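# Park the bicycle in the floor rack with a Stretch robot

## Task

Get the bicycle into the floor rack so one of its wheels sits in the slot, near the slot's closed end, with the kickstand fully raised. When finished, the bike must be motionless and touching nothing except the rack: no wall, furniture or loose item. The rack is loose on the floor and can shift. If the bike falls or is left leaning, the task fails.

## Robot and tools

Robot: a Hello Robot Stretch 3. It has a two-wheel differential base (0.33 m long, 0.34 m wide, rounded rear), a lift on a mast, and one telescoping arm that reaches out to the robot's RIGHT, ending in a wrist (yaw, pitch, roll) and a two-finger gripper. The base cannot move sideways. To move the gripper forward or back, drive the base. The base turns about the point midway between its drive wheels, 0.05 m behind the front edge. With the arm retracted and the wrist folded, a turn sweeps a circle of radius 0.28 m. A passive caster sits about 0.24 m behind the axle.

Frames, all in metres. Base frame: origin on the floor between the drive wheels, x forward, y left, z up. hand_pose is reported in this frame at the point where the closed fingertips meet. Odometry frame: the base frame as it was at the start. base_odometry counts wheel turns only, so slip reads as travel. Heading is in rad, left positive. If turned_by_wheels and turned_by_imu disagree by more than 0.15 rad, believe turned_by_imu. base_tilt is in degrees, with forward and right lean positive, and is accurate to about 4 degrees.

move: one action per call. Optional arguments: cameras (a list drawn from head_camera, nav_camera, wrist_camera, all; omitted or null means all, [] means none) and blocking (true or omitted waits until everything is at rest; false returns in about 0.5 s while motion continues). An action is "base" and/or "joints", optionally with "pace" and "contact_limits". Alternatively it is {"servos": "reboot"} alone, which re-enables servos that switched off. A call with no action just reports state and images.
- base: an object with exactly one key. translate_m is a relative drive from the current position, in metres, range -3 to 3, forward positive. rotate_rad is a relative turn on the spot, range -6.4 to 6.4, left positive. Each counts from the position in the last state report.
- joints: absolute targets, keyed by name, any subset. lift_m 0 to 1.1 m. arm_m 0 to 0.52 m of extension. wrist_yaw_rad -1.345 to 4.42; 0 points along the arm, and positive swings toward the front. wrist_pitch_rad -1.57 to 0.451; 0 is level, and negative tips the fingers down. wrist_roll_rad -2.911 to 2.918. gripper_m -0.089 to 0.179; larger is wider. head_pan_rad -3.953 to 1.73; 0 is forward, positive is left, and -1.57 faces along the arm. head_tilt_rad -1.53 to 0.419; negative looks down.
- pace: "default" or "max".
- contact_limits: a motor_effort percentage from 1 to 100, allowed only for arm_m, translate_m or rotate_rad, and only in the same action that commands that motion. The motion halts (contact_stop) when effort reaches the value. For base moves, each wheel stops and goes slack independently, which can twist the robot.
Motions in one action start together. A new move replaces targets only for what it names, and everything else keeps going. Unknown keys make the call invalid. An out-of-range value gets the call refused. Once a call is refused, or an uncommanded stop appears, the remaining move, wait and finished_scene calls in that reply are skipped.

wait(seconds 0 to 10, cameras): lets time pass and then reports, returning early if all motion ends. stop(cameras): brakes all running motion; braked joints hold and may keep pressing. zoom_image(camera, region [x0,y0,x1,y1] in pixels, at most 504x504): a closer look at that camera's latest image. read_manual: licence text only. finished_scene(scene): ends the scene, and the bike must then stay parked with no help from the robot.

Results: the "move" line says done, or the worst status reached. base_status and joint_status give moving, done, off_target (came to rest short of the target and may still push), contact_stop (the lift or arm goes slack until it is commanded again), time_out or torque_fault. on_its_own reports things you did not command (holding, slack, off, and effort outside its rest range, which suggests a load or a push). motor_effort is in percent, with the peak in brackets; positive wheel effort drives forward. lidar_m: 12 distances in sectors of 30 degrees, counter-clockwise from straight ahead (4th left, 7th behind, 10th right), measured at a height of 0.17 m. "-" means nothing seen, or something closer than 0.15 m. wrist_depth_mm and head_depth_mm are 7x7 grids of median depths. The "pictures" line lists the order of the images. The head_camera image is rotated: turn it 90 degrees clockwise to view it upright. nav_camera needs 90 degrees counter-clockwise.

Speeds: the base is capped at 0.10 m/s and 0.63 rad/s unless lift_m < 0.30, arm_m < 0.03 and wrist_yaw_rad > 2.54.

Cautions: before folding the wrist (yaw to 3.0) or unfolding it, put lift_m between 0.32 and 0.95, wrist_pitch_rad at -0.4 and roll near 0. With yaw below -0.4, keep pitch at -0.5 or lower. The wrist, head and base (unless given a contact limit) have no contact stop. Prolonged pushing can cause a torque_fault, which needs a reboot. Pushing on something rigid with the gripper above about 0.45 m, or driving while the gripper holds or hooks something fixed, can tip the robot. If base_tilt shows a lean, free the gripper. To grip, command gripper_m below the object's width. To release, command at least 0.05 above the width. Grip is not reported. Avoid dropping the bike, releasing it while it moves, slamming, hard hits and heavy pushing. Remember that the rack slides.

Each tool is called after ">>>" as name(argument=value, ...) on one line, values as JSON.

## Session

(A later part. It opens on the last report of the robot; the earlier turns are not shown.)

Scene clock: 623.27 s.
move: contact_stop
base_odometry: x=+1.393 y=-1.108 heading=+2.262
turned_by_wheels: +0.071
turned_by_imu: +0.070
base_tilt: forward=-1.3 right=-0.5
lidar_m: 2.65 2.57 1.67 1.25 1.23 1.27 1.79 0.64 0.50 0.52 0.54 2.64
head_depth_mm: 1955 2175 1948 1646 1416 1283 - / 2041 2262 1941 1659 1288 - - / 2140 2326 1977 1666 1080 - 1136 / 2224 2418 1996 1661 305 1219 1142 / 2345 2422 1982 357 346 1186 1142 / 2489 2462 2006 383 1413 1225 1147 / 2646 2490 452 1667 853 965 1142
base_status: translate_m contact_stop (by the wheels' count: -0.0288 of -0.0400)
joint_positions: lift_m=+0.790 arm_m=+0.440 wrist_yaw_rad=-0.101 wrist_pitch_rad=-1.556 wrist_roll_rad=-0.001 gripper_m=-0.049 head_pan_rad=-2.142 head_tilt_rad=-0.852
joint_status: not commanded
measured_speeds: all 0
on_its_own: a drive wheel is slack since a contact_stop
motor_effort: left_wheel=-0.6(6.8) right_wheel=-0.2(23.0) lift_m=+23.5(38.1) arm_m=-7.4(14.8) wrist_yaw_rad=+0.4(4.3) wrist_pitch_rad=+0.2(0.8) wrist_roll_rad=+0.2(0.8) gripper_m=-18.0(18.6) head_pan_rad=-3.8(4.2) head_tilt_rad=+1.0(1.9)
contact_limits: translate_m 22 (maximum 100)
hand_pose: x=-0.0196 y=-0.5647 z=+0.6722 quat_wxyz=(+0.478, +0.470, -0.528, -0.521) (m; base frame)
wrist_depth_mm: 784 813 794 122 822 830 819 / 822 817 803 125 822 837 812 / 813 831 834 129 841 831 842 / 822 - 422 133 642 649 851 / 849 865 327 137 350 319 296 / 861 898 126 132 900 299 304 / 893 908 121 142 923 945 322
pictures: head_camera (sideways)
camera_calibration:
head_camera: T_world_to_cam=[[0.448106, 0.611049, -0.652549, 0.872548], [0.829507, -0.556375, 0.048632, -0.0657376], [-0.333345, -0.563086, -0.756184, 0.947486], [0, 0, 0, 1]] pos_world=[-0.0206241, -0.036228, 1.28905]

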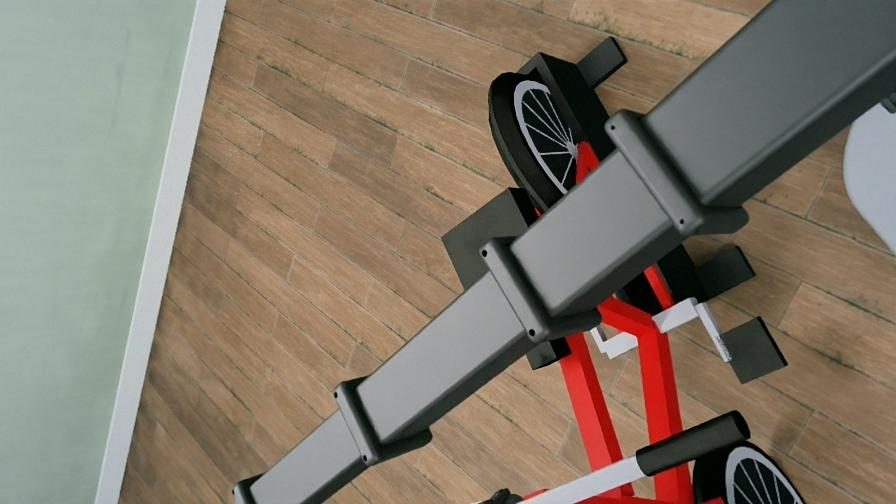

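>>> move(joints={"arm_m": 0.47, "head_pan_rad": -2.0, "head_tilt_rad": -0.85}, cameras=["all"])

Scene clock: 631.93 s.
move: done
base_odometry: x=+1.393 y=-1.108 heading=+2.262
turned_by_wheels: +0.000
turned_by_imu: +0.000
base_tilt: forward=-1.3 right=-0.5
lidar_m: 2.66 2.57 1.68 1.25 1.23 1.27 1.79 0.65 0.50 0.53 0.55 2.65
head_depth_mm: 2042 2225 1938 1652 1273 1312 - / 2146 2326 1962 1656 1095 - 1105 / 2295 2420 1963 1634 304 1214 1134 / 2418 2422 1987 356 328 1225 1140 / 2615 2448 439 383 1185 1216 1143 / 2813 2460 467 1684 958 1216 1136 / 2868 575 670 813 871 1024 1151
base_status: not commanded
joint_positions: lift_m=+0.790 arm_m=+0.470 wrist_yaw_rad=-0.101 wrist_pitch_rad=-1.556 wrist_roll_rad=-0.001 gripper_m=-0.049 head_pan_rad=-2.008 head_tilt_rad=-0.852
joint_status: all done
measured_speeds: all 0
on_its_own: a drive wheel is slack since a contact_stop
motor_effort: left_wheel=-0.9(1.3) right_wheel=-0.1(0.5) lift_m=+30.6(30.6) arm_m=+17.8(23.1) wrist_yaw_rad=+0.4(1.9) wrist_pitch_rad=+0.1(0.3) wrist_roll_rad=+0.0(0.3) gripper_m=-17.8(18.9) head_pan_rad=+4.6(7.0) head_tilt_rad=+1.4(2.8)
contact_limits: translate_m 22 (maximum 100)
hand_pose: x=-0.0196 y=-0.5947 z=+0.6721 quat_wxyz=(+0.478, +0.471, -0.527, -0.521) (m; base frame)
wrist_depth_mm: 803 802 768 130 810 811 794 / 831 824 832 129 831 818 833 / 830 821 818 131 835 819 823 / 836 824 485 134 825 864 866 / 869 855 347 145 358 382 311 / 886 904 126 131 886 294 298 / 924 894 120 142 922 930 310
pictures: head_camera (sideways), nav_camera (sideways), wrist_camera
camera_calibration:
head_camera: T_world_to_cam=[[0.362404, 0.665465, -0.652549, 0.87307], [0.896435, -0.440499, 0.048632, -0.0661458], [-0.255084, -0.602592, -0.756184, 0.947008], [0, 0, 0, 1]] pos_world=[-0.0155416, -0.0394752, 1.28905]
nav_camera: T_world_to_cam=[[-0.316572, -0.686662, 0.654429, -0.805906], [-0.920997, 0.387634, -0.0387951, 0.108673], [-0.22704, -0.615009, -0.755127, 0.94015], [0, 0, 0, 1]] pos_world=[0.0584114, -0.0173092, 1.24156]
wrist_camera: T_world_to_cam=[[-0.998382, 0.0568631, -0.000530164, 0.0116986], [0.056411, 0.991534, 0.116951, 0.559456], [0.00717588, 0.116732, -0.993138, 0.898972], [0, 0, 0, 1]] pos_world=[-0.0263307, -0.660324, 0.82738]

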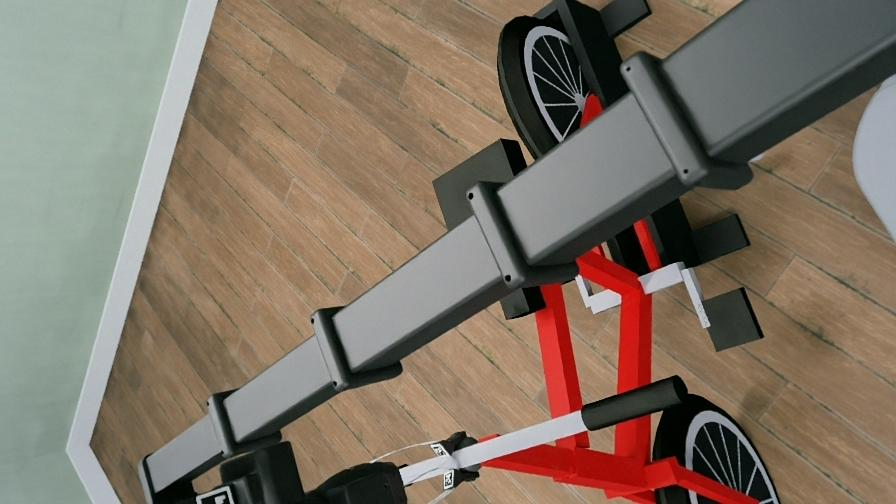

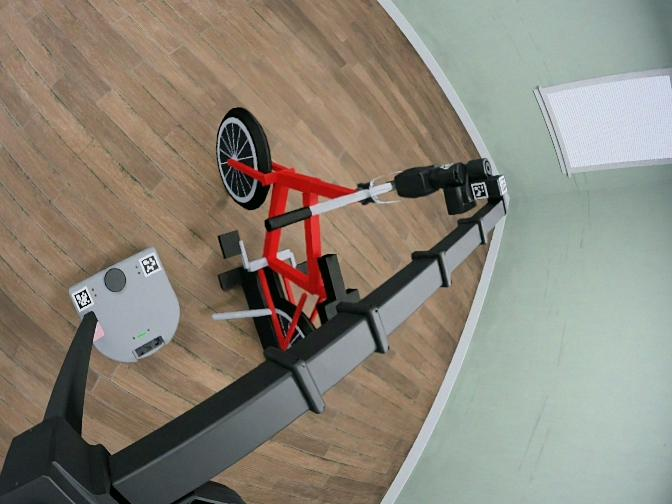

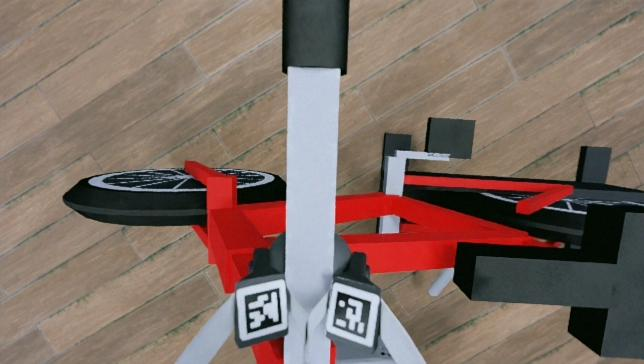

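>>> move(joints={"arm_m": 0.50}, cameras=["head_camera","nav_camera"])

>>> zoom_image(camera="head_camera", region=[440, 0, 700, 240])

Scene clock: 636.60 s.
move: done
base_odometry: x=+1.393 y=-1.108 heading=+2.262
turned_by_wheels: +0.000
turned_by_imu: +0.000
base_tilt: forward=-1.3 right=-0.4
lidar_m: 2.65 2.57 1.67 1.26 1.23 1.27 1.78 0.65 0.49 0.54 0.56 2.64
head_depth_mm: 2026 2234 1944 1672 1273 1294 - / 2149 2326 1958 1657 1111 - 1093 / 2284 2421 1971 979 304 1206 1135 / 2434 2408 1972 345 333 1213 1140 / 2594 2462 1917 382 1400 1239 1142 / 2808 2429 466 1677 905 1246 1152 / 2842 592 1898 837 921 1044 1147
base_status: not commanded
joint_positions: lift_m=+0.790 arm_m=+0.500 wrist_yaw_rad=-0.100 wrist_pitch_rad=-1.556 wrist_roll_rad=-0.001 gripper_m=-0.049 head_pan_rad=-2.008 head_tilt_rad=-0.852
joint_status: all done
measured_speeds: all 0
on_its_own: a drive wheel is slack since a contact_stop
motor_effort: left_wheel=-1.1(1.5) right_wheel=-0.3(0.4) lift_m=+40.1(40.9) arm_m=+19.0(26.1) wrist_yaw_rad=-1.0(1.7) wrist_pitch_rad=+0.1(0.3) wrist_roll_rad=+0.0(0.3) gripper_m=-17.7(18.3) head_pan_rad=+3.7(4.7) head_tilt_rad=+1.4(1.8)
contact_limits: translate_m 22 (maximum 100)
hand_pose: x=-0.0196 y=-0.6246 z=+0.6721 quat_wxyz=(+0.478, +0.471, -0.527, -0.521) (m; base frame)
wrist_depth_mm: 773 826 806 131 782 814 819 / 814 801 823 823 815 803 819 / 807 821 829 818 832 860 867 / 839 816 852 858 844 866 855 / 852 878 385 138 371 408 304 / 881 881 127 130 361 294 300 / 910 914 120 128 916 929 310
pictures: head_camera (sideways), nav_camera (sideways)
camera_calibration:
head_camera: T_world_to_cam=[[0.362396, 0.665469, -0.652549, 0.873071], [0.89644, -0.440489, 0.048632, -0.0661459], [-0.255077, -0.602595, -0.756184, 0.947008], [0, 0, 0, 1]] pos_world=[-0.0155411, -0.0394755, 1.28905]
nav_camera: T_world_to_cam=[[-0.316564, -0.686665, 0.654429, -0.805906], [-0.921001, 0.387623, -0.0387951, 0.108673], [-0.227033, -0.615011, -0.755127, 0.94015], [0, 0, 0, 1]] pos_world=[0.0584116, -0.0173086, 1.24156]

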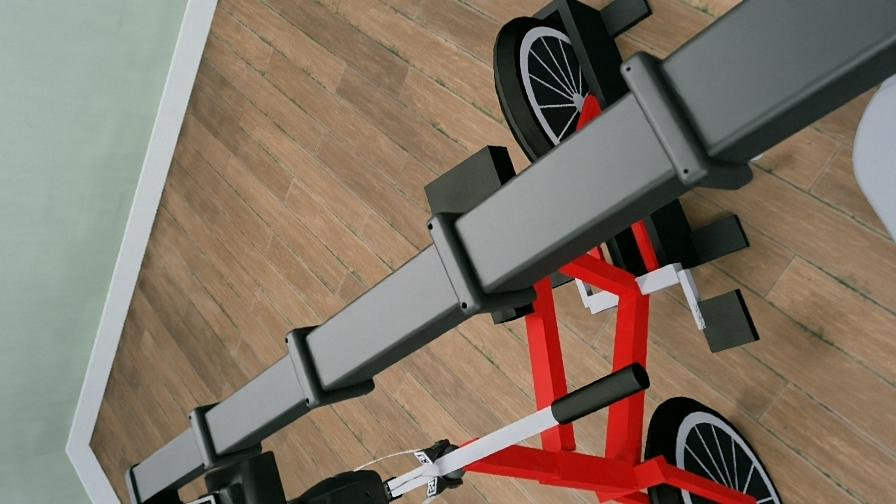

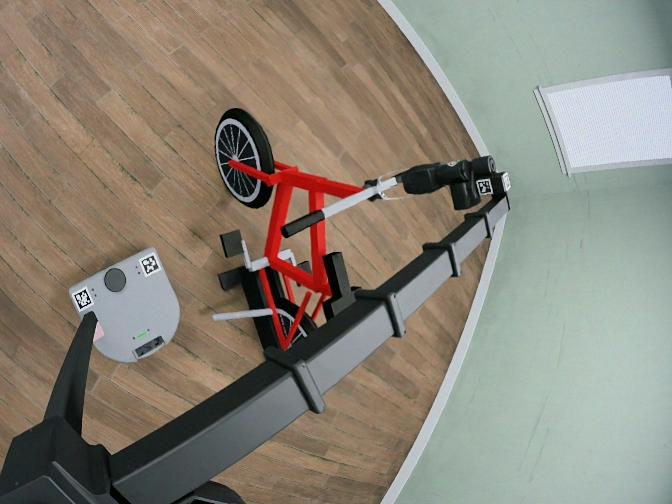

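Scaled by 1.938 from the camera's 896x504 image, which has a finer 1280x720 frame.

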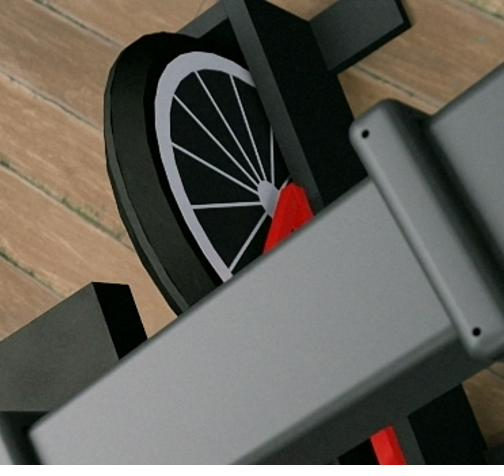

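>>> move(joints={"arm_m": 0.52}, contact_limits={"arm_m": 40}, cameras=["nav_camera","wrist_camera"])

Scene clock: 641.00 s.
move: done
base_odometry: x=+1.393 y=-1.108 heading=+2.262
turned_by_wheels: +0.000
turned_by_imu: +0.000
base_tilt: forward=-1.3 right=-0.4
lidar_m: 2.64 2.58 1.68 1.25 1.23 1.27 1.78 0.66 0.49 0.55 0.56 2.65
head_depth_mm: 2018 2239 1934 1650 1279 1300 - / 2132 2328 1947 1659 1122 - 1097 / 2287 2407 1973 975 304 1208 1137 / 2443 2425 1973 352 333 1228 1141 / 2623 2439 1897 381 1187 1239 1145 / 2819 2436 454 1702 912 1246 1145 / 2872 596 1923 841 943 1048 1148
base_status: not commanded
joint_positions: lift_m=+0.790 arm_m=+0.518 wrist_yaw_rad=-0.100 wrist_pitch_rad=-1.557 wrist_roll_rad=-0.001 gripper_m=-0.049 head_pan_rad=-2.008 head_tilt_rad=-0.852
joint_status: all done
joint sent to its limit — arm_m, upper limit.
measured_speeds: all 0
on_its_own: a drive wheel is slack since a contact_stop
motor_effort: left_wheel=-1.1(1.2) right_wheel=-0.2(0.3) lift_m=+39.6(40.2) arm_m=+20.8(29.8) wrist_yaw_rad=+0.0(1.4) wrist_pitch_rad=+0.1(0.4) wrist_roll_rad=+0.2(0.3) gripper_m=-17.5(18.6) head_pan_rad=+3.6(4.4) head_tilt_rad=+1.5(1.8)
contact_limits: arm_m 40 (drawing in: default 34, maximum 55; extending or still: default 43, maximum 70); translate_m 22 (maximum 100)
hand_pose: x=-0.0196 y=-0.6421 z=+0.6722 quat_wxyz=(+0.478, +0.471, -0.527, -0.521) (m; base frame)
wrist_depth_mm: 784 780 792 132 826 820 803 / 807 812 823 816 836 853 833 / 840 838 833 136 818 866 857 / 857 859 828 838 838 877 856 / 850 852 427 141 577 474 313 / 871 881 128 129 354 300 299 / 897 906 123 128 933 883 302
pictures: nav_camera (sideways), wrist_camera
camera_calibration:
nav_camera: T_world_to_cam=[[-0.31656, -0.686667, 0.654429, -0.805906], [-0.921004, 0.387617, -0.0387951, 0.108673], [-0.227029, -0.615013, -0.755127, 0.94015], [0, 0, 0, 1]] pos_world=[0.0584117, -0.0173083, 1.24156]
wrist_camera: T_world_to_cam=[[-0.99844, 0.0558334, -0.000552084, 0.0137379], [0.0553822, 0.991533, 0.117451, 0.606079], [0.00710509, 0.117237, -0.993079, 0.904846], [0, 0, 0, 1]] pos_world=[-0.0262785, -0.707796, 0.827406]

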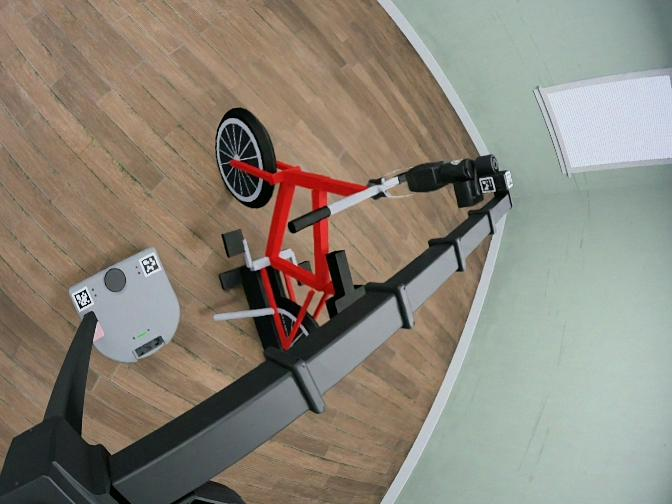

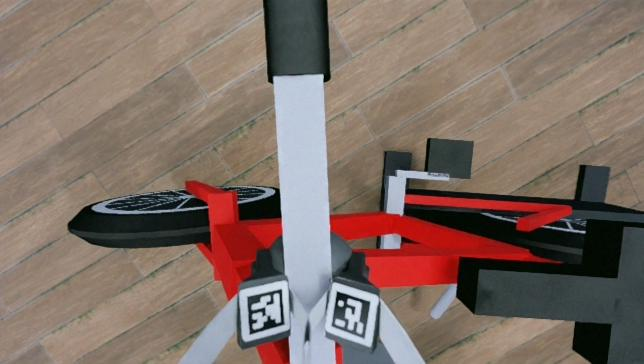

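>>> move(joints={"arm_m": 0.42}, cameras=[])

>>> move(joints={"arm_m": 0.395}, cameras=[])

>>> move(joints={"arm_m": 0.37}, cameras=["all"])

Scene clock: 654.70 s.
move: done
base_odometry: x=+1.393 y=-1.108 heading=+2.262
turned_by_wheels: +0.000
turned_by_imu: +0.000
base_tilt: forward=-1.4 right=-0.5
lidar_m: 2.64 2.57 1.68 1.25 1.23 1.27 1.78 0.64 0.50 0.51 0.54 2.65
head_depth_mm: 2034 2228 1945 1653 1271 1306 - / 2136 2323 1959 1663 1070 - 1103 / 2299 2433 1971 1661 303 1211 1137 / 2425 2413 1980 354 332 1231 1142 / 2609 2443 438 382 1178 1221 1148 / 2806 2448 464 1676 1027 1063 1149 / 2847 550 564 745 884 992 1151
base_status: not commanded
joint_positions: lift_m=+0.790 arm_m=+0.420 wrist_yaw_rad=-0.099 wrist_pitch_rad=-1.515 wrist_roll_rad=-0.001 gripper_m=-0.049 head_pan_rad=-2.008 head_tilt_rad=-0.852
joint_status: all done
measured_speeds: all 0
on_its_own: a drive wheel is slack since a contact_stop
motor_effort: left_wheel=-1.0(1.8) right_wheel=-0.2(0.4) lift_m=+8.1(39.3) arm_m=-17.0(24.8) wrist_yaw_rad=-1.0(1.8) wrist_pitch_rad=-7.4(8.9) wrist_roll_rad=+0.2(0.3) gripper_m=-18.4(18.8) head_pan_rad=+3.3(4.6) head_tilt_rad=+0.7(1.9)
contact_limits: translate_m 22 (maximum 100)
hand_pose: x=-0.0207 y=-0.5551 z=+0.6715 quat_wxyz=(+0.489, +0.460, -0.537, -0.511) (m; base frame)
wrist_depth_mm: 792 810 834 124 823 829 833 / 800 822 810 129 831 835 862 / 828 858 821 132 851 830 855 / 846 824 587 559 635 844 852 / 860 871 344 138 358 332 301 / 846 876 126 131 915 298 297 / 889 919 123 144 888 879 310
pictures: none
No camera images: "cameras" was empty.

Scene clock: 655.83 s.
move: done
base_odometry: x=+1.393 y=-1.108 heading=+2.263
turned_by_wheels: +0.001
turned_by_imu: +0.001
base_tilt: forward=-1.4 right=-0.5
lidar_m: 2.65 2.57 1.67 1.25 1.23 1.28 1.79 0.64 0.50 0.51 0.53 2.64
head_depth_mm: 2035 2227 1942 1641 1265 1308 - / 2137 2322 1956 1663 1068 - 1100 / 2289 2423 1960 1671 303 1215 1141 / 2430 2432 1959 355 333 1219 1138 / 2602 2440 1941 382 1392 1216 1140 / 2812 2456 464 1689 1376 1048 1142 / 2873 540 537 736 1383 992 1155
base_status: not commanded
joint_positions: lift_m=+0.790 arm_m=+0.395 wrist_yaw_rad=-0.100 wrist_pitch_rad=-1.489 wrist_roll_rad=-0.001 gripper_m=-0.049 head_pan_rad=-2.008 head_tilt_rad=-0.852
joint_status: all done
measured_speeds: all 0
on_its_own: a drive wheel is slack since a contact_stop; wrist_pitch_rad is at rest, and its effort (-12.2) is outside its rest range (-8 to +12)
motor_effort: left_wheel=-1.0(1.5) right_wheel=-0.2(0.4) lift_m=+10.9(10.9) arm_m=-19.1(25.4) wrist_yaw_rad=+0.5(2.2) wrist_pitch_rad=-12.2(12.5) wrist_roll_rad=+0.0(0.4) gripper_m=-17.5(18.5) head_pan_rad=+4.0(4.7) head_tilt_rad=+1.2(1.6)
contact_limits: translate_m 22 (maximum 100)
hand_pose: x=-0.0213 y=-0.5368 z=+0.6713 quat_wxyz=(+0.496, +0.453, -0.543, -0.505) (m; base frame)
wrist_depth_mm: 801 829 828 124 827 844 826 / 832 851 838 128 851 834 861 / 841 828 827 132 838 866 852 / 859 817 487 565 755 658 884 / 868 854 343 138 354 327 301 / 835 889 127 138 872 300 295 / 857 851 123 129 858 935 323
pictures: none
No camera images: "cameras" was empty.

Scene clock: 656.97 s.
move: done
base_odometry: x=+1.392 y=-1.107 heading=+2.271
turned_by_wheels: +0.007
turned_by_imu: +0.007
base_tilt: forward=-1.3 right=-0.4
lidar_m: 2.64 2.57 1.66 1.25 1.23 1.28 1.80 0.63 0.50 0.50 0.53 2.65
head_depth_mm: 2031 2243 1957 1640 1248 1304 - / 2182 2347 1962 1658 1054 - 1101 / 2304 2418 1967 1669 303 1211 1138 / 2445 2427 1964 354 330 1210 1145 / 2610 2424 436 382 1396 1236 1137 / 2814 2452 454 1694 1373 950 1141 / 2838 2465 518 623 1414 964 1145
base_status: not commanded
joint_positions: lift_m=+0.790 arm_m=+0.370 wrist_yaw_rad=-0.100 wrist_pitch_rad=-1.479 wrist_roll_rad=-0.001 gripper_m=-0.049 head_pan_rad=-2.008 head_tilt_rad=-0.852
joint_status: all done
measured_speeds: all 0
on_its_own: a drive wheel is slack since a contact_stop; wrist_pitch_rad is at rest, and its effort (-14.0) is outside its rest range (-8 to +12)
motor_effort: left_wheel=-0.8(1.1) right_wheel=+0.0(0.4) lift_m=+15.9(15.9) arm_m=-19.5(22.6) wrist_yaw_rad=+0.5(1.4) wrist_pitch_rad=-14.0(15.0) wrist_roll_rad=-0.1(0.3) gripper_m=-17.7(18.8) head_pan_rad=+4.2(4.4) head_tilt_rad=+1.4(1.4)
contact_limits: translate_m 22 (maximum 100)
hand_pose: x=-0.0216 y=-0.5144 z=+0.6713 quat_wxyz=(+0.498, +0.450, -0.545, -0.502) (m; base frame)
wrist_depth_mm: 812 815 838 122 820 842 841 / 830 856 825 127 813 847 864 / 833 845 830 131 841 850 855 / 841 - 424 539 639 743 838 / 852 855 331 137 341 320 301 / 844 878 127 137 858 296 293 / 876 861 121 130 896 892 324
pictures: head_camera (sideways), nav_camera (sideways), wrist_camera
camera_calibration:
head_camera: T_world_to_cam=[[0.3623, 0.665504, -0.652566, 0.873093], [0.8965, -0.440367, 0.0486324, -0.0661468], [-0.255004, -0.602645, -0.75617, 0.946989], [0, 0, 0, 1]] pos_world=[-0.015536, -0.0394786, 1.28905]
nav_camera: T_world_to_cam=[[-0.316466, -0.686694, 0.654446, -0.805929], [-0.921054, 0.387499, -0.0387942, 0.108672], [-0.226957, -0.615057, -0.755113, 0.940131], [0, 0, 0, 1]] pos_world=[0.0584134, -0.0173028, 1.24156]
wrist_camera: T_world_to_cam=[[-0.998398, 0.0565128, 0.00283053, 0.00270329], [0.056581, 0.997588, 0.0402045, 0.534694], [-0.000551627, 0.0403003, -0.999187, 0.853422], [0, 0, 0, 1]] pos_world=[-0.0270838, -0.56795, 0.831224]

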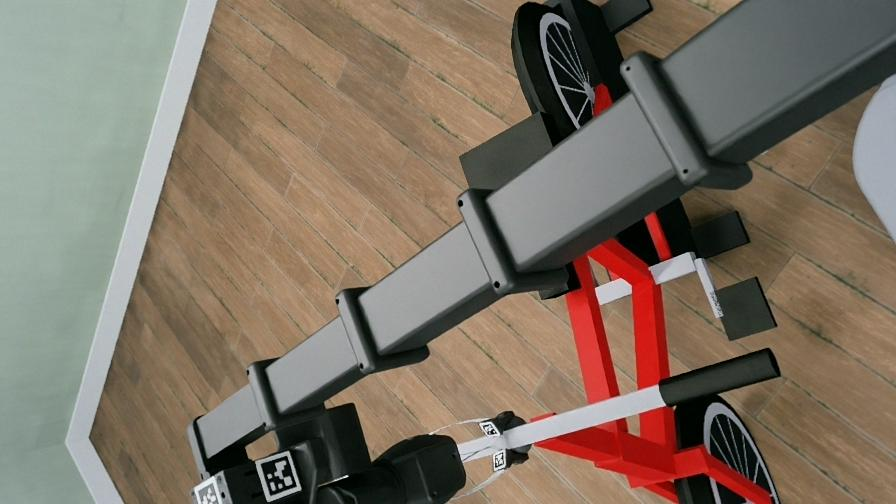

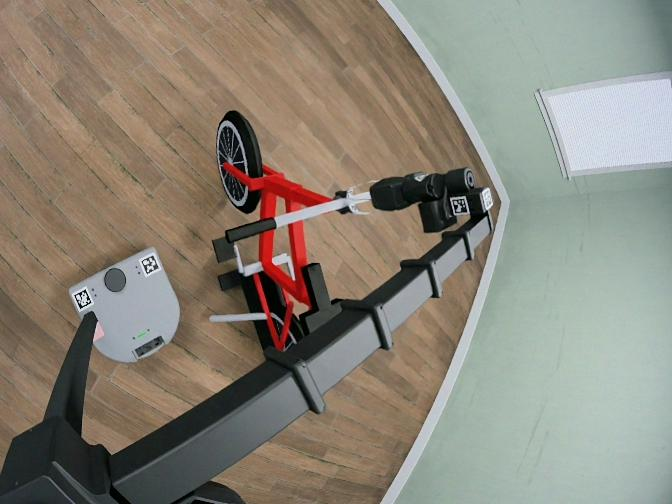

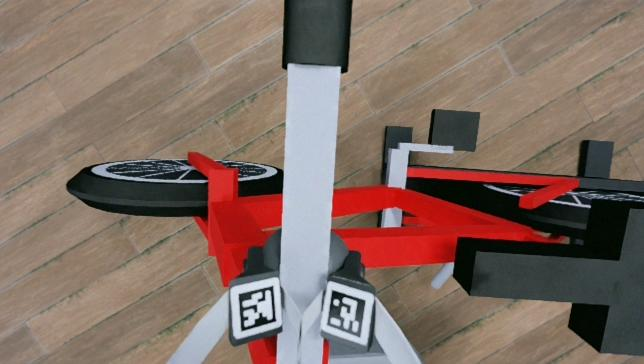

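>>> move(joints={"arm_m": 0.388}, cameras=[])

>>> move(joints={"gripper_m": 0.12}, cameras=["all"])

Scene clock: 671.67 s.
move: done
base_odometry: x=+1.392 y=-1.107 heading=+2.270
turned_by_wheels: +0.000
turned_by_imu: +0.000
base_tilt: forward=-1.3 right=-0.5
lidar_m: 2.63 2.57 1.67 1.25 1.23 1.28 1.80 0.64 0.50 0.51 0.54 2.65
head_depth_mm: 2029 2219 1941 1650 1247 1301 - / 2148 2330 1970 1655 1067 - 1094 / 2283 2400 1963 1669 303 1213 1144 / 2460 2454 1977 354 331 1231 1139 / 2631 2430 437 383 1369 1212 1141 / 2842 2471 463 1685 1380 1021 1151 / 2833 535 531 729 1416 988 1146
base_status: not commanded
joint_positions: lift_m=+0.790 arm_m=+0.388 wrist_yaw_rad=-0.100 wrist_pitch_rad=-1.480 wrist_roll_rad=-0.001 gripper_m=-0.049 head_pan_rad=-2.008 head_tilt_rad=-0.852
joint_status: all done
measured_speeds: all 0
on_its_own: a drive wheel is slack since a contact_stop; wrist_pitch_rad is at rest, and its effort (-13.9) is outside its rest range (-8 to +12)
motor_effort: left_wheel=-0.5(1.2) right_wheel=-0.2(0.5) lift_m=+18.1(18.8) arm_m=+11.7(19.6) wrist_yaw_rad=+1.0(1.6) wrist_pitch_rad=-13.9(14.2) wrist_roll_rad=+0.1(0.3) gripper_m=-17.8(18.8) head_pan_rad=+3.7(4.4) head_tilt_rad=+1.0(1.8)
contact_limits: translate_m 22 (maximum 100)
hand_pose: x=-0.0216 y=-0.5322 z=+0.6713 quat_wxyz=(+0.498, +0.450, -0.545, -0.503) (m; base frame)
wrist_depth_mm: 825 809 849 124 834 835 842 / 820 813 832 128 828 843 854 / 810 865 844 131 833 854 870 / 841 855 592 134 846 833 888 / 853 844 343 137 352 331 301 / 836 863 125 130 867 292 297 / 849 874 122 142 911 907 313
pictures: none
No camera images: "cameras" was empty.

Scene clock: 673.90 s.
move: done
base_odometry: x=+1.393 y=-1.108 heading=+2.268
turned_by_wheels: -0.002
turned_by_imu: -0.002
base_tilt: forward=-1.3 right=-0.4
lidar_m: 2.64 2.57 1.66 1.25 1.23 1.28 1.80 0.64 0.50 0.52 0.54 2.65
head_depth_mm: 2053 2228 1949 1650 1265 1301 - / 2191 2335 1950 1659 1070 - 1099 / 2296 2383 1967 1662 303 1208 1132 / 2428 2425 1983 355 331 1222 1137 / 2646 2428 438 383 1172 1074 1143 / 2852 2457 465 1655 865 1061 1149 / 2875 534 531 640 937 985 1149
base_status: not commanded
joint_positions: lift_m=+0.790 arm_m=+0.388 wrist_yaw_rad=-0.100 wrist_pitch_rad=-1.549 wrist_roll_rad=-0.001 gripper_m=+0.120 head_pan_rad=-2.008 head_tilt_rad=-0.852
joint_status: all done
measured_speeds: all 0
on_its_own: a drive wheel is slack since a contact_stop
motor_effort: left_wheel=-1.3(1.5) right_wheel=-0.2(0.4) lift_m=+29.0(29.0) arm_m=+10.9(12.2) wrist_yaw_rad=+1.3(1.4) wrist_pitch_rad=-1.1(14.1) wrist_roll_rad=-0.3(0.3) gripper_m=+0.6(82.1) head_pan_rad=+3.9(4.9) head_tilt_rad=+1.0(1.9)
contact_limits: translate_m 22 (maximum 100)
hand_pose: x=-0.0198 y=-0.5146 z=+0.6720 quat_wxyz=(+0.480, +0.469, -0.529, -0.519) (m; base frame)
wrist_depth_mm: 791 820 793 120 806 819 817 / 838 806 825 124 835 821 827 / 823 849 823 128 827 848 835 / 858 863 419 317 572 466 303 / 852 862 271 137 349 291 292 / 878 120 839 142 836 937 302 / 108 123 893 741 756 118 966
pictures: head_camera (sideways), nav_camera (sideways), wrist_camera
camera_calibration:
head_camera: T_world_to_cam=[[0.3623, 0.665504, -0.652566, 0.873093], [0.8965, -0.440367, 0.0486324, -0.0661468], [-0.255004, -0.602645, -0.75617, 0.946989], [0, 0, 0, 1]] pos_world=[-0.015536, -0.0394786, 1.28905]
nav_camera: T_world_to_cam=[[-0.316466, -0.686695, 0.654446, -0.805928], [-0.921054, 0.387499, -0.0387942, 0.108672], [-0.226957, -0.615057, -0.755113, 0.940131], [0, 0, 0, 1]] pos_world=[0.0584134, -0.0173028, 1.24156]
wrist_camera: T_world_to_cam=[[-0.9984, 0.0565394, -0.000209775, 0.00655816], [0.0561761, 0.992391, 0.109569, 0.485456], [0.00640313, 0.109382, -0.993979, 0.886264], [0, 0, 0, 1]] pos_world=[-0.0263982, -0.579074, 0.827739]

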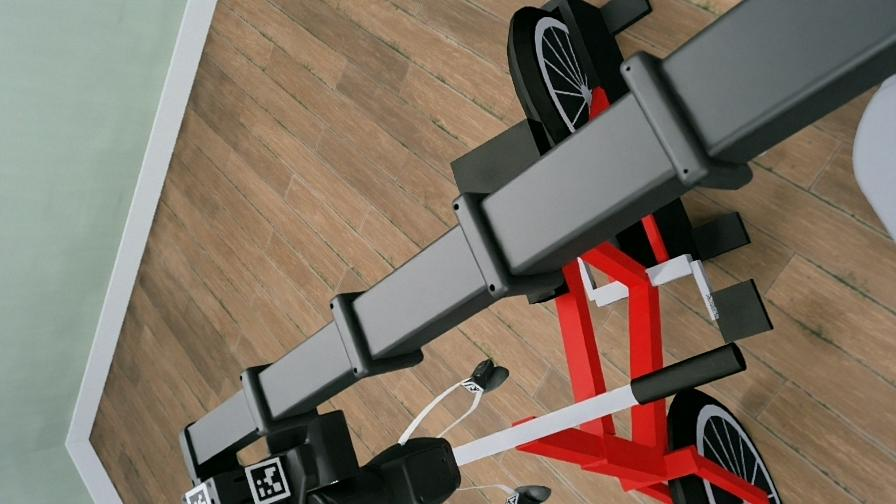

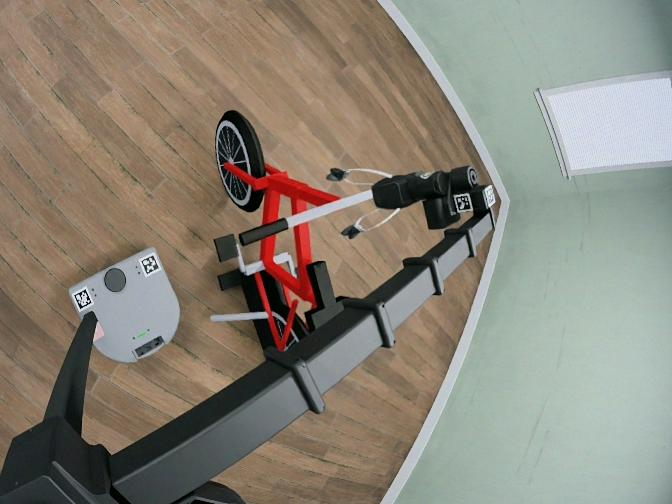

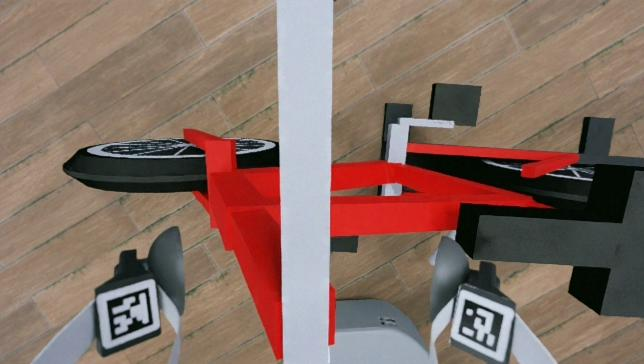

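>>> move(joints={"lift_m": 0.9}, cameras=[])

>>> move(joints={"arm_m": 0.1, "wrist_yaw_rad": 0, "gripper_m": -0.02, "head_pan_rad": -1.9, "head_tilt_rad": -0.9}, cameras=[])

>>> move(base={"rotate_rad": -0.075}, cameras=["all"])

>>> zoom_image(camera="head_camera", region=[450, 0, 850, 300])

Scene clock: 684.33 s.
move: done
base_odometry: x=+1.393 y=-1.108 heading=+2.268
turned_by_wheels: +0.000
turned_by_imu: +0.000
base_tilt: forward=-1.3 right=-0.4
lidar_m: 2.64 2.57 1.66 1.25 1.23 1.28 1.80 0.64 0.50 0.52 0.54 2.66
head_depth_mm: 2023 2234 1946 1716 - - 1119 / 2152 2344 1950 - - 1242 1136 / 2292 2408 2086 - 1159 1222 1137 / 2441 2421 - 1597 951 1212 1136 / 2613 309 1843 1672 1399 1071 1141 / 2698 328 1959 1666 865 1059 1144 / 438 460 1913 1633 1382 992 1151
base_status: not commanded
joint_positions: lift_m=+0.900 arm_m=+0.388 wrist_yaw_rad=-0.100 wrist_pitch_rad=-1.549 wrist_roll_rad=-0.001 gripper_m=+0.120 head_pan_rad=-2.008 head_tilt_rad=-0.852
joint_status: all done
measured_speeds: all 0
on_its_own: a drive wheel is slack since a contact_stop
motor_effort: left_wheel=-1.3(1.4) right_wheel=+0.0(0.4) lift_m=+33.9(40.2) arm_m=+7.7(9.5) wrist_yaw_rad=+0.9(1.2) wrist_pitch_rad=-1.0(1.4) wrist_roll_rad=+0.1(0.3) gripper_m=+0.4(1.3) head_pan_rad=+3.6(4.8) head_tilt_rad=+1.0(1.6)
contact_limits: translate_m 22 (maximum 100)
hand_pose: x=-0.0198 y=-0.5144 z=+0.7820 quat_wxyz=(+0.480, +0.469, -0.529, -0.520) (m; base frame)
wrist_depth_mm: 916 917 897 912 921 928 917 / 904 937 909 921 969 945 978 / 944 927 943 954 962 961 950 / 943 970 529 429 462 419 398 / 947 973 993 301 - 412 408 / 989 120 - 846 858 - - / 108 997 - 830 859 118 -
pictures: none
No camera images: "cameras" was empty.

Scene clock: 687.67 s.
move: done
base_odometry: x=+1.393 y=-1.108 heading=+2.268
turned_by_wheels: +0.000
turned_by_imu: +0.000
base_tilt: forward=-1.3 right=-0.4
lidar_m: 2.64 2.58 1.67 1.25 1.23 1.28 1.79 0.64 0.50 0.52 0.54 2.66
head_depth_mm: 2162 2240 1867 - - 1206 1123 / 2299 2260 1975 - - 1227 1127 / 2502 2329 - 869 1156 1240 1132 / 2650 2361 - 286 1122 1217 1133 / 2796 2368 - - 317 1205 1137 / 2844 2324 - - 388 1231 1135 / 2681 2319 1971 1651 1424 1127 1141
base_status: not commanded
joint_positions: lift_m=+0.900 arm_m=+0.100 wrist_yaw_rad=+0.000 wrist_pitch_rad=-1.550 wrist_roll_rad=-0.001 gripper_m=-0.020 head_pan_rad=-1.908 head_tilt_rad=-0.889
joint_status: all done
measured_speeds: all 0
on_its_own: a drive wheel is slack since a contact_stop
motor_effort: left_wheel=-1.3(1.4) right_wheel=-0.1(0.4) lift_m=+33.4(34.5) arm_m=-14.2(22.7) wrist_yaw_rad=+0.4(5.5) wrist_pitch_rad=-1.0(1.4) wrist_roll_rad=-0.5(0.5) gripper_m=-6.7(80.4) head_pan_rad=+4.3(8.9) head_tilt_rad=-4.9(6.2)
contact_limits: translate_m 22 (maximum 100)
hand_pose: x=-0.0216 y=-0.2262 z=+0.7820 quat_wxyz=(+0.505, +0.495, -0.505, -0.495) (m; base frame)
wrist_depth_mm: 890 911 921 621 689 455 381 / 924 926 900 742 965 939 651 / 955 951 948 923 946 955 983 / 956 956 987 803 996 996 975 / 994 952 949 819 991 - 974 / 995 - 125 134 996 - - / 994 - 122 128 - - -
pictures: none
No camera images: "cameras" was empty.

Scene clock: 688.57 s.
move: done
base_odometry: x=+1.393 y=-1.108 heading=+2.194
turned_by_wheels: -0.075
turned_by_imu: -0.073
base_tilt: forward=-1.3 right=-0.5
lidar_m: 2.70 2.57 1.76 1.27 1.22 1.25 1.67 0.68 0.50 0.52 0.53 2.60
head_depth_mm: 2072 2208 1861 - - 1210 1118 / 2210 2249 1960 - - 1249 1122 / 2359 2331 - 867 1178 1235 1132 / 2525 2352 - 287 1042 1219 1130 / 2671 2360 - - 317 1049 1129 / 2812 2299 - - 387 1211 1133 / 2777 2312 1966 1618 1363 1061 1142
base_status: done
joint_positions: lift_m=+0.900 arm_m=+0.100 wrist_yaw_rad=+0.000 wrist_pitch_rad=-1.550 wrist_roll_rad=-0.001 gripper_m=-0.020 head_pan_rad=-1.908 head_tilt_rad=-0.889
joint_status: not commanded
measured_speeds: all 0
motor_effort: left_wheel=+4.2(7.0) right_wheel=-4.7(6.2) lift_m=+33.3(33.9) arm_m=-15.0(15.3) wrist_yaw_rad=+0.2(2.2) wrist_pitch_rad=-1.1(1.3) wrist_roll_rad=+0.0(0.3) gripper_m=-6.4(6.9) head_pan_rad=+3.5(4.5) head_tilt_rad=-5.1(5.5)
hand_pose: x=-0.0216 y=-0.2262 z=+0.7820 quat_wxyz=(+0.505, +0.495, -0.505, -0.495) (m; base frame)
wrist_depth_mm: 898 902 514 689 690 406 383 / 896 915 937 730 926 964 946 / 941 944 920 948 976 953 970 / 946 932 955 971 960 - 973 / 982 995 992 813 990 - - / - - 125 133 - - - / - - 121 128 - - -
pictures: head_camera (sideways), nav_camera (sideways), wrist_camera
camera_calibration:
head_camera: T_world_to_cam=[[0.301638, 0.720228, -0.624729, 0.837192], [0.935442, -0.350221, 0.0479022, -0.0654314], [-0.184292, -0.598846, -0.779371, 0.976727], [0, 0, 0, 1]] pos_world=[-0.0113183, -0.0409755, 1.28739]
nav_camera: T_world_to_cam=[[-0.253938, -0.736796, 0.626616, -0.770047], [-0.954694, 0.294863, -0.0401829, 0.110683], [-0.155159, -0.60843, -0.778292, 0.969833], [0, 0, 0, 1]] pos_world=[0.0606029, -0.00992806, 1.24178]
wrist_camera: T_world_to_cam=[[-0.999067, -0.0431868, -0.000271958, -0.0340799], [-0.0429501, 0.992894, 0.110983, 0.184123], [-0.00452298, 0.110891, -0.993822, 0.964105], [0, 0, 0, 1]] pos_world=[-0.0217793, -0.291197, 0.937705]

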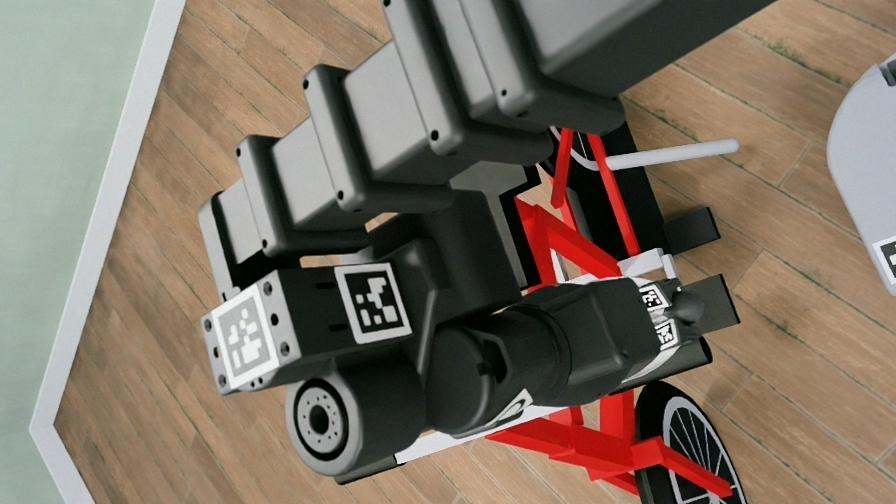

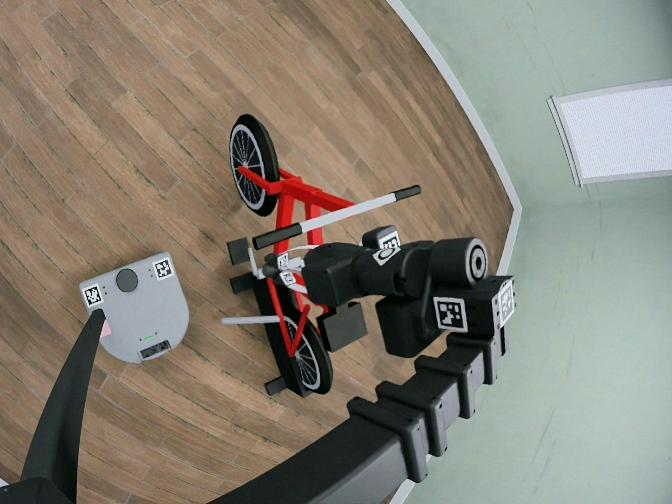

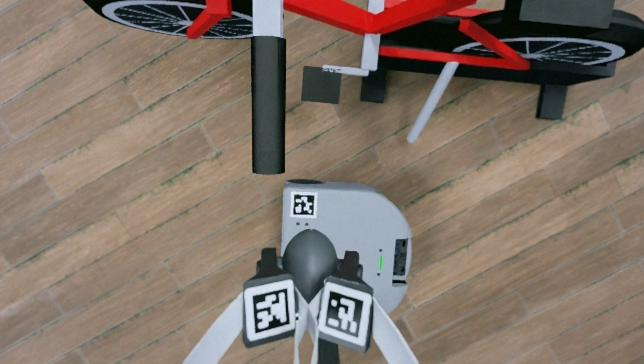

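Scaled by 1.260 from the camera's 896x504 image, which has a finer 1280x720 frame.

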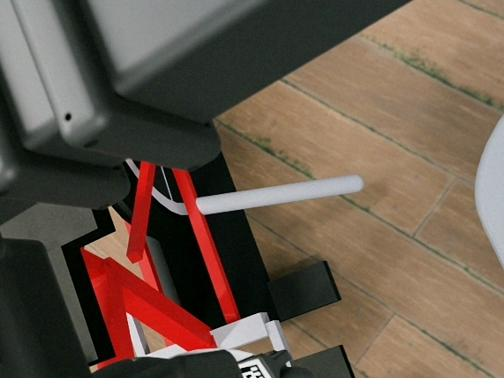

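>>> move(base={"translate_m": -0.2}, joints={"arm_m": 0.21}, cameras=[])

>>> move(joints={"lift_m": 0.35, "head_pan_rad": -1.7, "head_tilt_rad": -0.95}, cameras=["head_camera","wrist_camera"])

Scene clock: 700.37 s.
move: done
base_odometry: x=+1.509 y=-1.270 heading=+2.194
turned_by_wheels: +0.000
turned_by_imu: +0.000
base_tilt: forward=-1.4 right=-0.4
lidar_m: 2.87 2.74 1.64 1.16 1.12 1.14 1.53 2.00 0.50 0.42 0.58 0.72
head_depth_mm: 1933 2106 1903 - - 1218 1121 / 2039 2204 1974 - 1231 1249 1127 / 2184 2314 - 1589 1132 1251 1123 / 2303 296 1778 1624 1055 1214 1127 / 2413 323 356 1594 843 1224 1139 / 2603 317 343 385 914 1084 1137 / 2772 323 355 1625 1431 1248 1138
base_status: done
joint_positions: lift_m=+0.900 arm_m=+0.210 wrist_yaw_rad=+0.000 wrist_pitch_rad=-1.550 wrist_roll_rad=-0.001 gripper_m=-0.020 head_pan_rad=-1.908 head_tilt_rad=-0.889
joint_status: all done
measured_speeds: all 0
motor_effort: left_wheel=+1.3(4.0) right_wheel=-3.8(7.9) lift_m=+32.5(33.8) arm_m=+15.7(25.3) wrist_yaw_rad=+0.6(1.7) wrist_pitch_rad=-1.1(1.3) wrist_roll_rad=+0.3(0.4) gripper_m=-6.2(7.3) head_pan_rad=+3.7(4.7) head_tilt_rad=-4.5(5.9)
hand_pose: x=-0.0216 y=-0.3361 z=+0.7820 quat_wxyz=(+0.505, +0.495, -0.505, -0.495) (m; base frame)
wrist_depth_mm: 373 412 424 376 372 916 945 / 904 940 694 388 381 944 960 / 960 941 940 959 943 989 972 / 936 969 976 955 978 998 973 / 965 993 961 839 988 - - / 968 - 126 134 - - - / - - 122 126 - - -
pictures: none
No camera images: "cameras" was empty.

Scene clock: 706.20 s.
move: done
base_odometry: x=+1.509 y=-1.270 heading=+2.194
turned_by_wheels: +0.000
turned_by_imu: +0.000
base_tilt: forward=-1.3 right=-0.5
lidar_m: 2.88 2.74 1.64 1.16 1.11 1.14 1.52 1.99 0.50 0.42 0.58 0.72
head_depth_mm: 2168 2085 1772 1540 1285 1220 1110 / 2314 2061 1793 1535 1149 1231 625 / 2489 2109 1797 1552 855 1183 962 / 2570 2092 1782 886 793 1182 1095 / 2580 2121 1799 1564 1115 1228 1124 / 2597 2141 1816 1588 1079 1205 1131 / 2571 2168 1816 1574 1012 1231 1132
base_status: not commanded
joint_positions: lift_m=+0.350 arm_m=+0.210 wrist_yaw_rad=+0.000 wrist_pitch_rad=-1.550 wrist_roll_rad=-0.001 gripper_m=-0.020 head_pan_rad=-1.708 head_tilt_rad=-0.938
joint_status: all done
measured_speeds: all 0
motor_effort: left_wheel=+0.9(1.8) right_wheel=-3.6(4.1) lift_m=+18.8(30.9) arm_m=+14.8(16.3) wrist_yaw_rad=+0.4(1.9) wrist_pitch_rad=-1.0(1.3) wrist_roll_rad=+0.2(0.4) gripper_m=-7.1(7.4) head_pan_rad=+4.4(6.3) head_tilt_rad=-5.3(7.7)
hand_pose: x=-0.0216 y=-0.3361 z=+0.2320 quat_wxyz=(+0.505, +0.495, -0.505, -0.495) (m; base frame)
wrist_depth_mm: 366 169 257 236 186 182 185 / 185 377 378 380 300 345 311 / 378 388 384 388 392 391 391 / 388 392 402 398 393 398 406 / 398 398 394 399 405 410 410 / 407 405 126 134 416 418 418 / 417 414 121 128 384 427 428
pictures: head_camera (sideways), wrist_camera
camera_calibration:
head_camera: T_world_to_cam=[[0.156766, 0.795255, -0.585657, 0.78717], [0.986023, -0.159898, 0.0468111, -0.0643165], [-0.0564183, -0.58481, -0.809206, 1.01474], [0, 0, 0, 1]] pos_world=[-0.00273389, -0.0428565, 1.28515]
wrist_camera: T_world_to_cam=[[-0.999067, -0.0431864, -0.000284826, -0.0389736], [-0.0429499, 0.992861, 0.111276, 0.354228], [-0.00452282, 0.111184, -0.99379, 0.429793], [0, 0, 0, 1]] pos_world=[-0.0217793, -0.401169, 0.387696]

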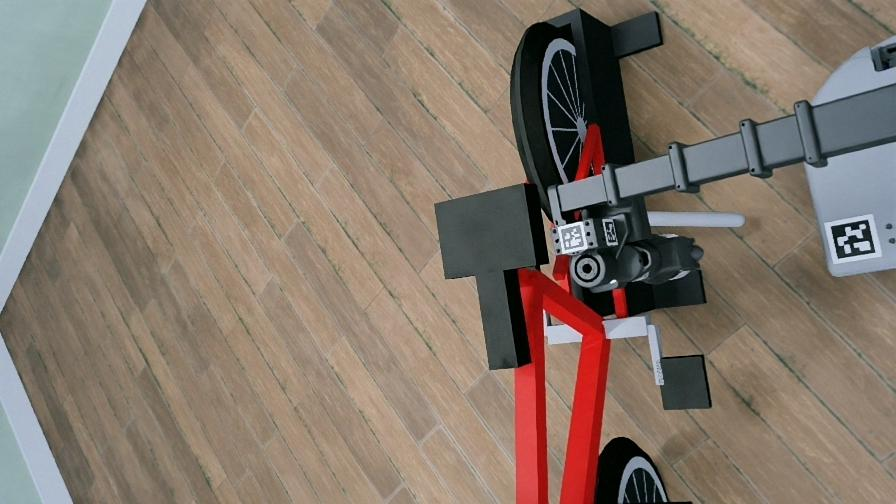

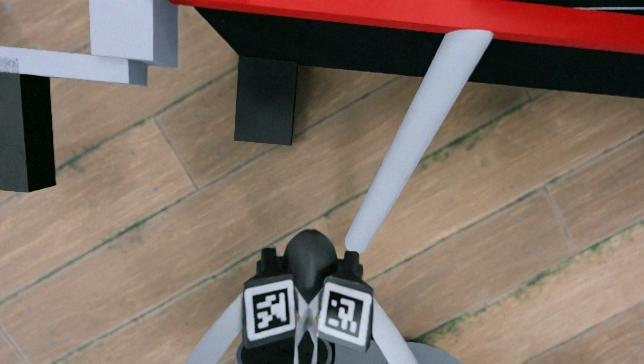

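>>> move(joints={"lift_m": 0.18, "arm_m": 0.215}, cameras=["head_camera"])

>>> move(base={"translate_m": -0.12}, contact_limits={"translate_m": 45}, cameras=["head_camera","wrist_camera"])

Scene clock: 713.20 s.
move: done
base_odometry: x=+1.509 y=-1.270 heading=+2.194
turned_by_wheels: +0.000
turned_by_imu: +0.000
base_tilt: forward=-1.3 right=-0.4
lidar_m: 2.87 2.74 1.64 1.17 1.11 1.14 1.52 2.00 0.50 0.42 0.58 0.71
head_depth_mm: 2139 2074 1773 1542 1283 1227 1110 / 2312 2096 1786 1550 1138 1233 981 / 2440 2103 1791 1559 1052 1182 946 / 2607 2103 1796 887 992 1135 1098 / 2559 2130 1802 1572 1118 1233 1122 / 2576 2159 1808 1566 1083 1220 1126 / 2546 2145 1815 1576 1016 1239 1135
base_status: not commanded
joint_positions: lift_m=+0.180 arm_m=+0.215 wrist_yaw_rad=+0.000 wrist_pitch_rad=-1.550 wrist_roll_rad=-0.001 gripper_m=-0.020 head_pan_rad=-1.708 head_tilt_rad=-0.938
joint_status: all done
measured_speeds: all 0
motor_effort: left_wheel=+0.8(1.4) right_wheel=-4.1(4.2) lift_m=+19.1(23.5) arm_m=+14.2(23.0) wrist_yaw_rad=-0.6(2.6) wrist_pitch_rad=-0.9(1.3) wrist_roll_rad=+0.3(0.3) gripper_m=-6.0(7.1) head_pan_rad=+3.7(4.6) head_tilt_rad=-5.6(6.1)
hand_pose: x=-0.0216 y=-0.3411 z=+0.0620 quat_wxyz=(+0.505, +0.495, -0.505, -0.495) (m; base frame)
wrist_depth_mm: 206 207 189 209 210 194 180 / 210 210 192 214 214 215 - / 216 216 196 217 219 217 - / 219 220 221 220 224 222 77 / 224 225 225 226 227 94 231 / 227 229 228 134 229 109 235 / 233 234 121 128 122 240 241
pictures: head_camera (sideways)
camera_calibration:
head_camera: T_world_to_cam=[[0.156764, 0.795266, -0.585642, 0.78715], [0.986024, -0.159895, 0.0468107, -0.0643159], [-0.056414, -0.584795, -0.809217, 1.01475], [0, 0, 0, 1]] pos_world=[-0.00273369, -0.0428562, 1.28515]

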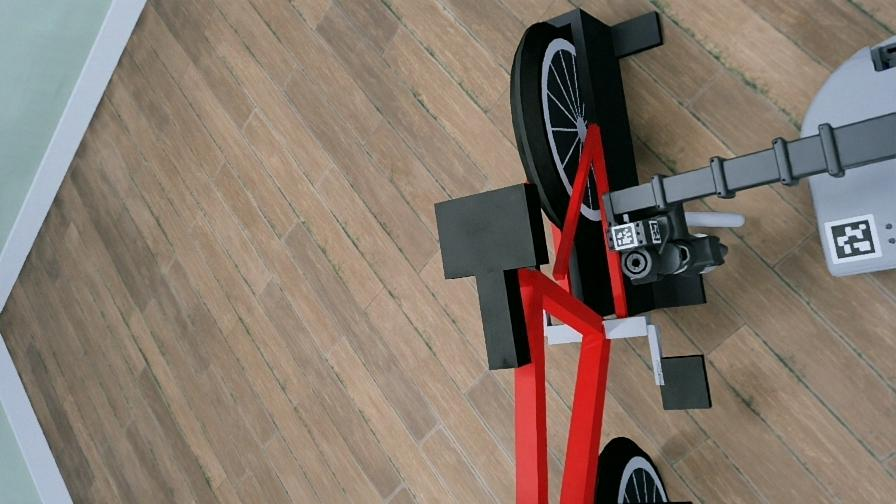

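Scene clock: 715.50 s.
move: done
base_odometry: x=+1.579 y=-1.367 heading=+2.195
turned_by_wheels: +0.001
turned_by_imu: +0.001
base_tilt: forward=-1.3 right=-0.4
lidar_m: 2.98 2.84 1.55 1.10 1.05 1.08 1.44 1.90 0.50 0.42 0.64 0.64
head_depth_mm: 2046 2072 1766 1534 1346 1220 1107 / 2236 2093 1780 1541 1176 1230 977 / 2412 2110 1782 1540 1083 1187 946 / 2489 2116 1799 1533 1023 1133 1094 / 2576 2125 1806 1571 1113 1227 1125 / 2612 2132 1797 1574 1096 1211 1127 / 2587 2152 1836 1581 1050 1252 1126
base_status: done
joint_positions: lift_m=+0.180 arm_m=+0.215 wrist_yaw_rad=-0.005 wrist_pitch_rad=-1.556 wrist_roll_rad=+0.000 gripper_m=-0.020 head_pan_rad=-1.708 head_tilt_rad=-0.938
joint_status: not commanded
measured_speeds: all 0
on_its_own: right_wheel is at rest, and its effort (-23.6) is outside its rest range (-21 to +21)
motor_effort: left_wheel=+8.2(9.0) right_wheel=-23.6(25.9) lift_m=+34.3(35.0) arm_m=+12.8(15.0) wrist_yaw_rad=+4.3(6.4) wrist_pitch_rad=+0.1(2.1) wrist_roll_rad=-0.1(0.3) gripper_m=-5.8(7.3) head_pan_rad=+4.0(4.8) head_tilt_rad=-4.6(6.2)
contact_limits: translate_m 45 (maximum 100)
hand_pose: x=-0.0215 y=-0.3397 z=+0.0621 quat_wxyz=(+0.503, +0.495, -0.504, -0.498) (m; base frame)
wrist_depth_mm: 189 190 208 207 - - 200 / 193 191 212 213 - - 215 / 215 197 218 217 - 217 219 / 220 221 223 222 - 225 224 / 224 227 226 224 88 228 228 / 229 231 150 125 112 235 235 / 234 234 121 126 237 237 239
pictures: head_camera (sideways), wrist_camera
camera_calibration:
head_camera: T_world_to_cam=[[0.156665, 0.795399, -0.585489, 0.786951], [0.986045, -0.159762, 0.0468063, -0.0643103], [-0.0563093, -0.584651, -0.809328, 1.0149], [0, 0, 0, 1]] pos_world=[-0.00272712, -0.0428543, 1.28515]
wrist_camera: T_world_to_cam=[[-0.999247, -0.0387913, -0.000529478, -0.0375844], [-0.0385876, 0.992405, 0.116807, 0.376279], [-0.00400564, 0.116739, -0.993155, 0.263196], [0, 0, 0, 1]] pos_world=[-0.0219821, -0.405605, 0.217422]

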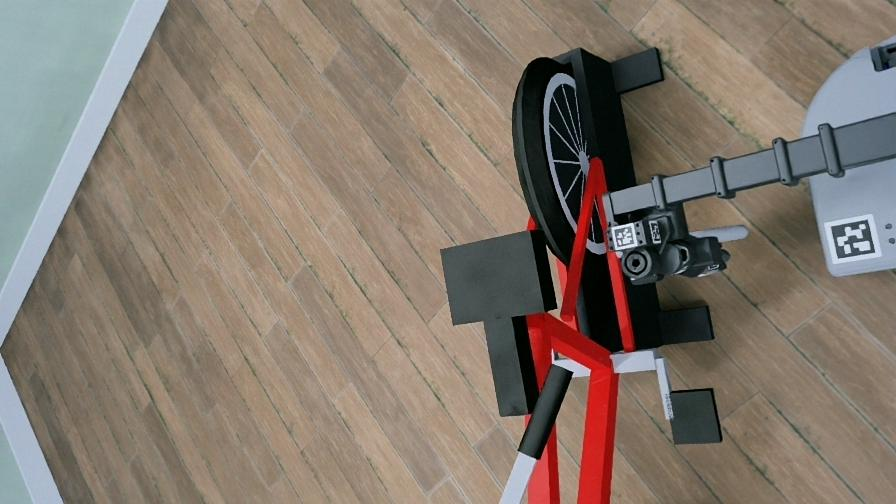

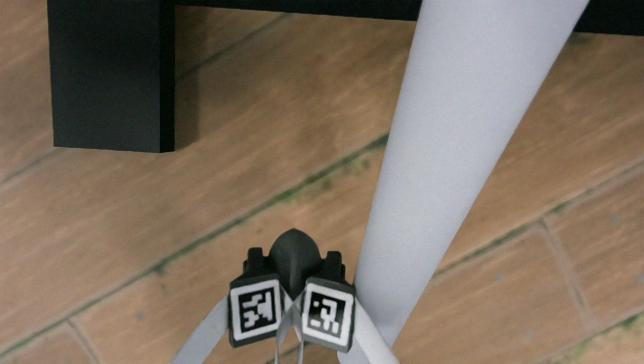

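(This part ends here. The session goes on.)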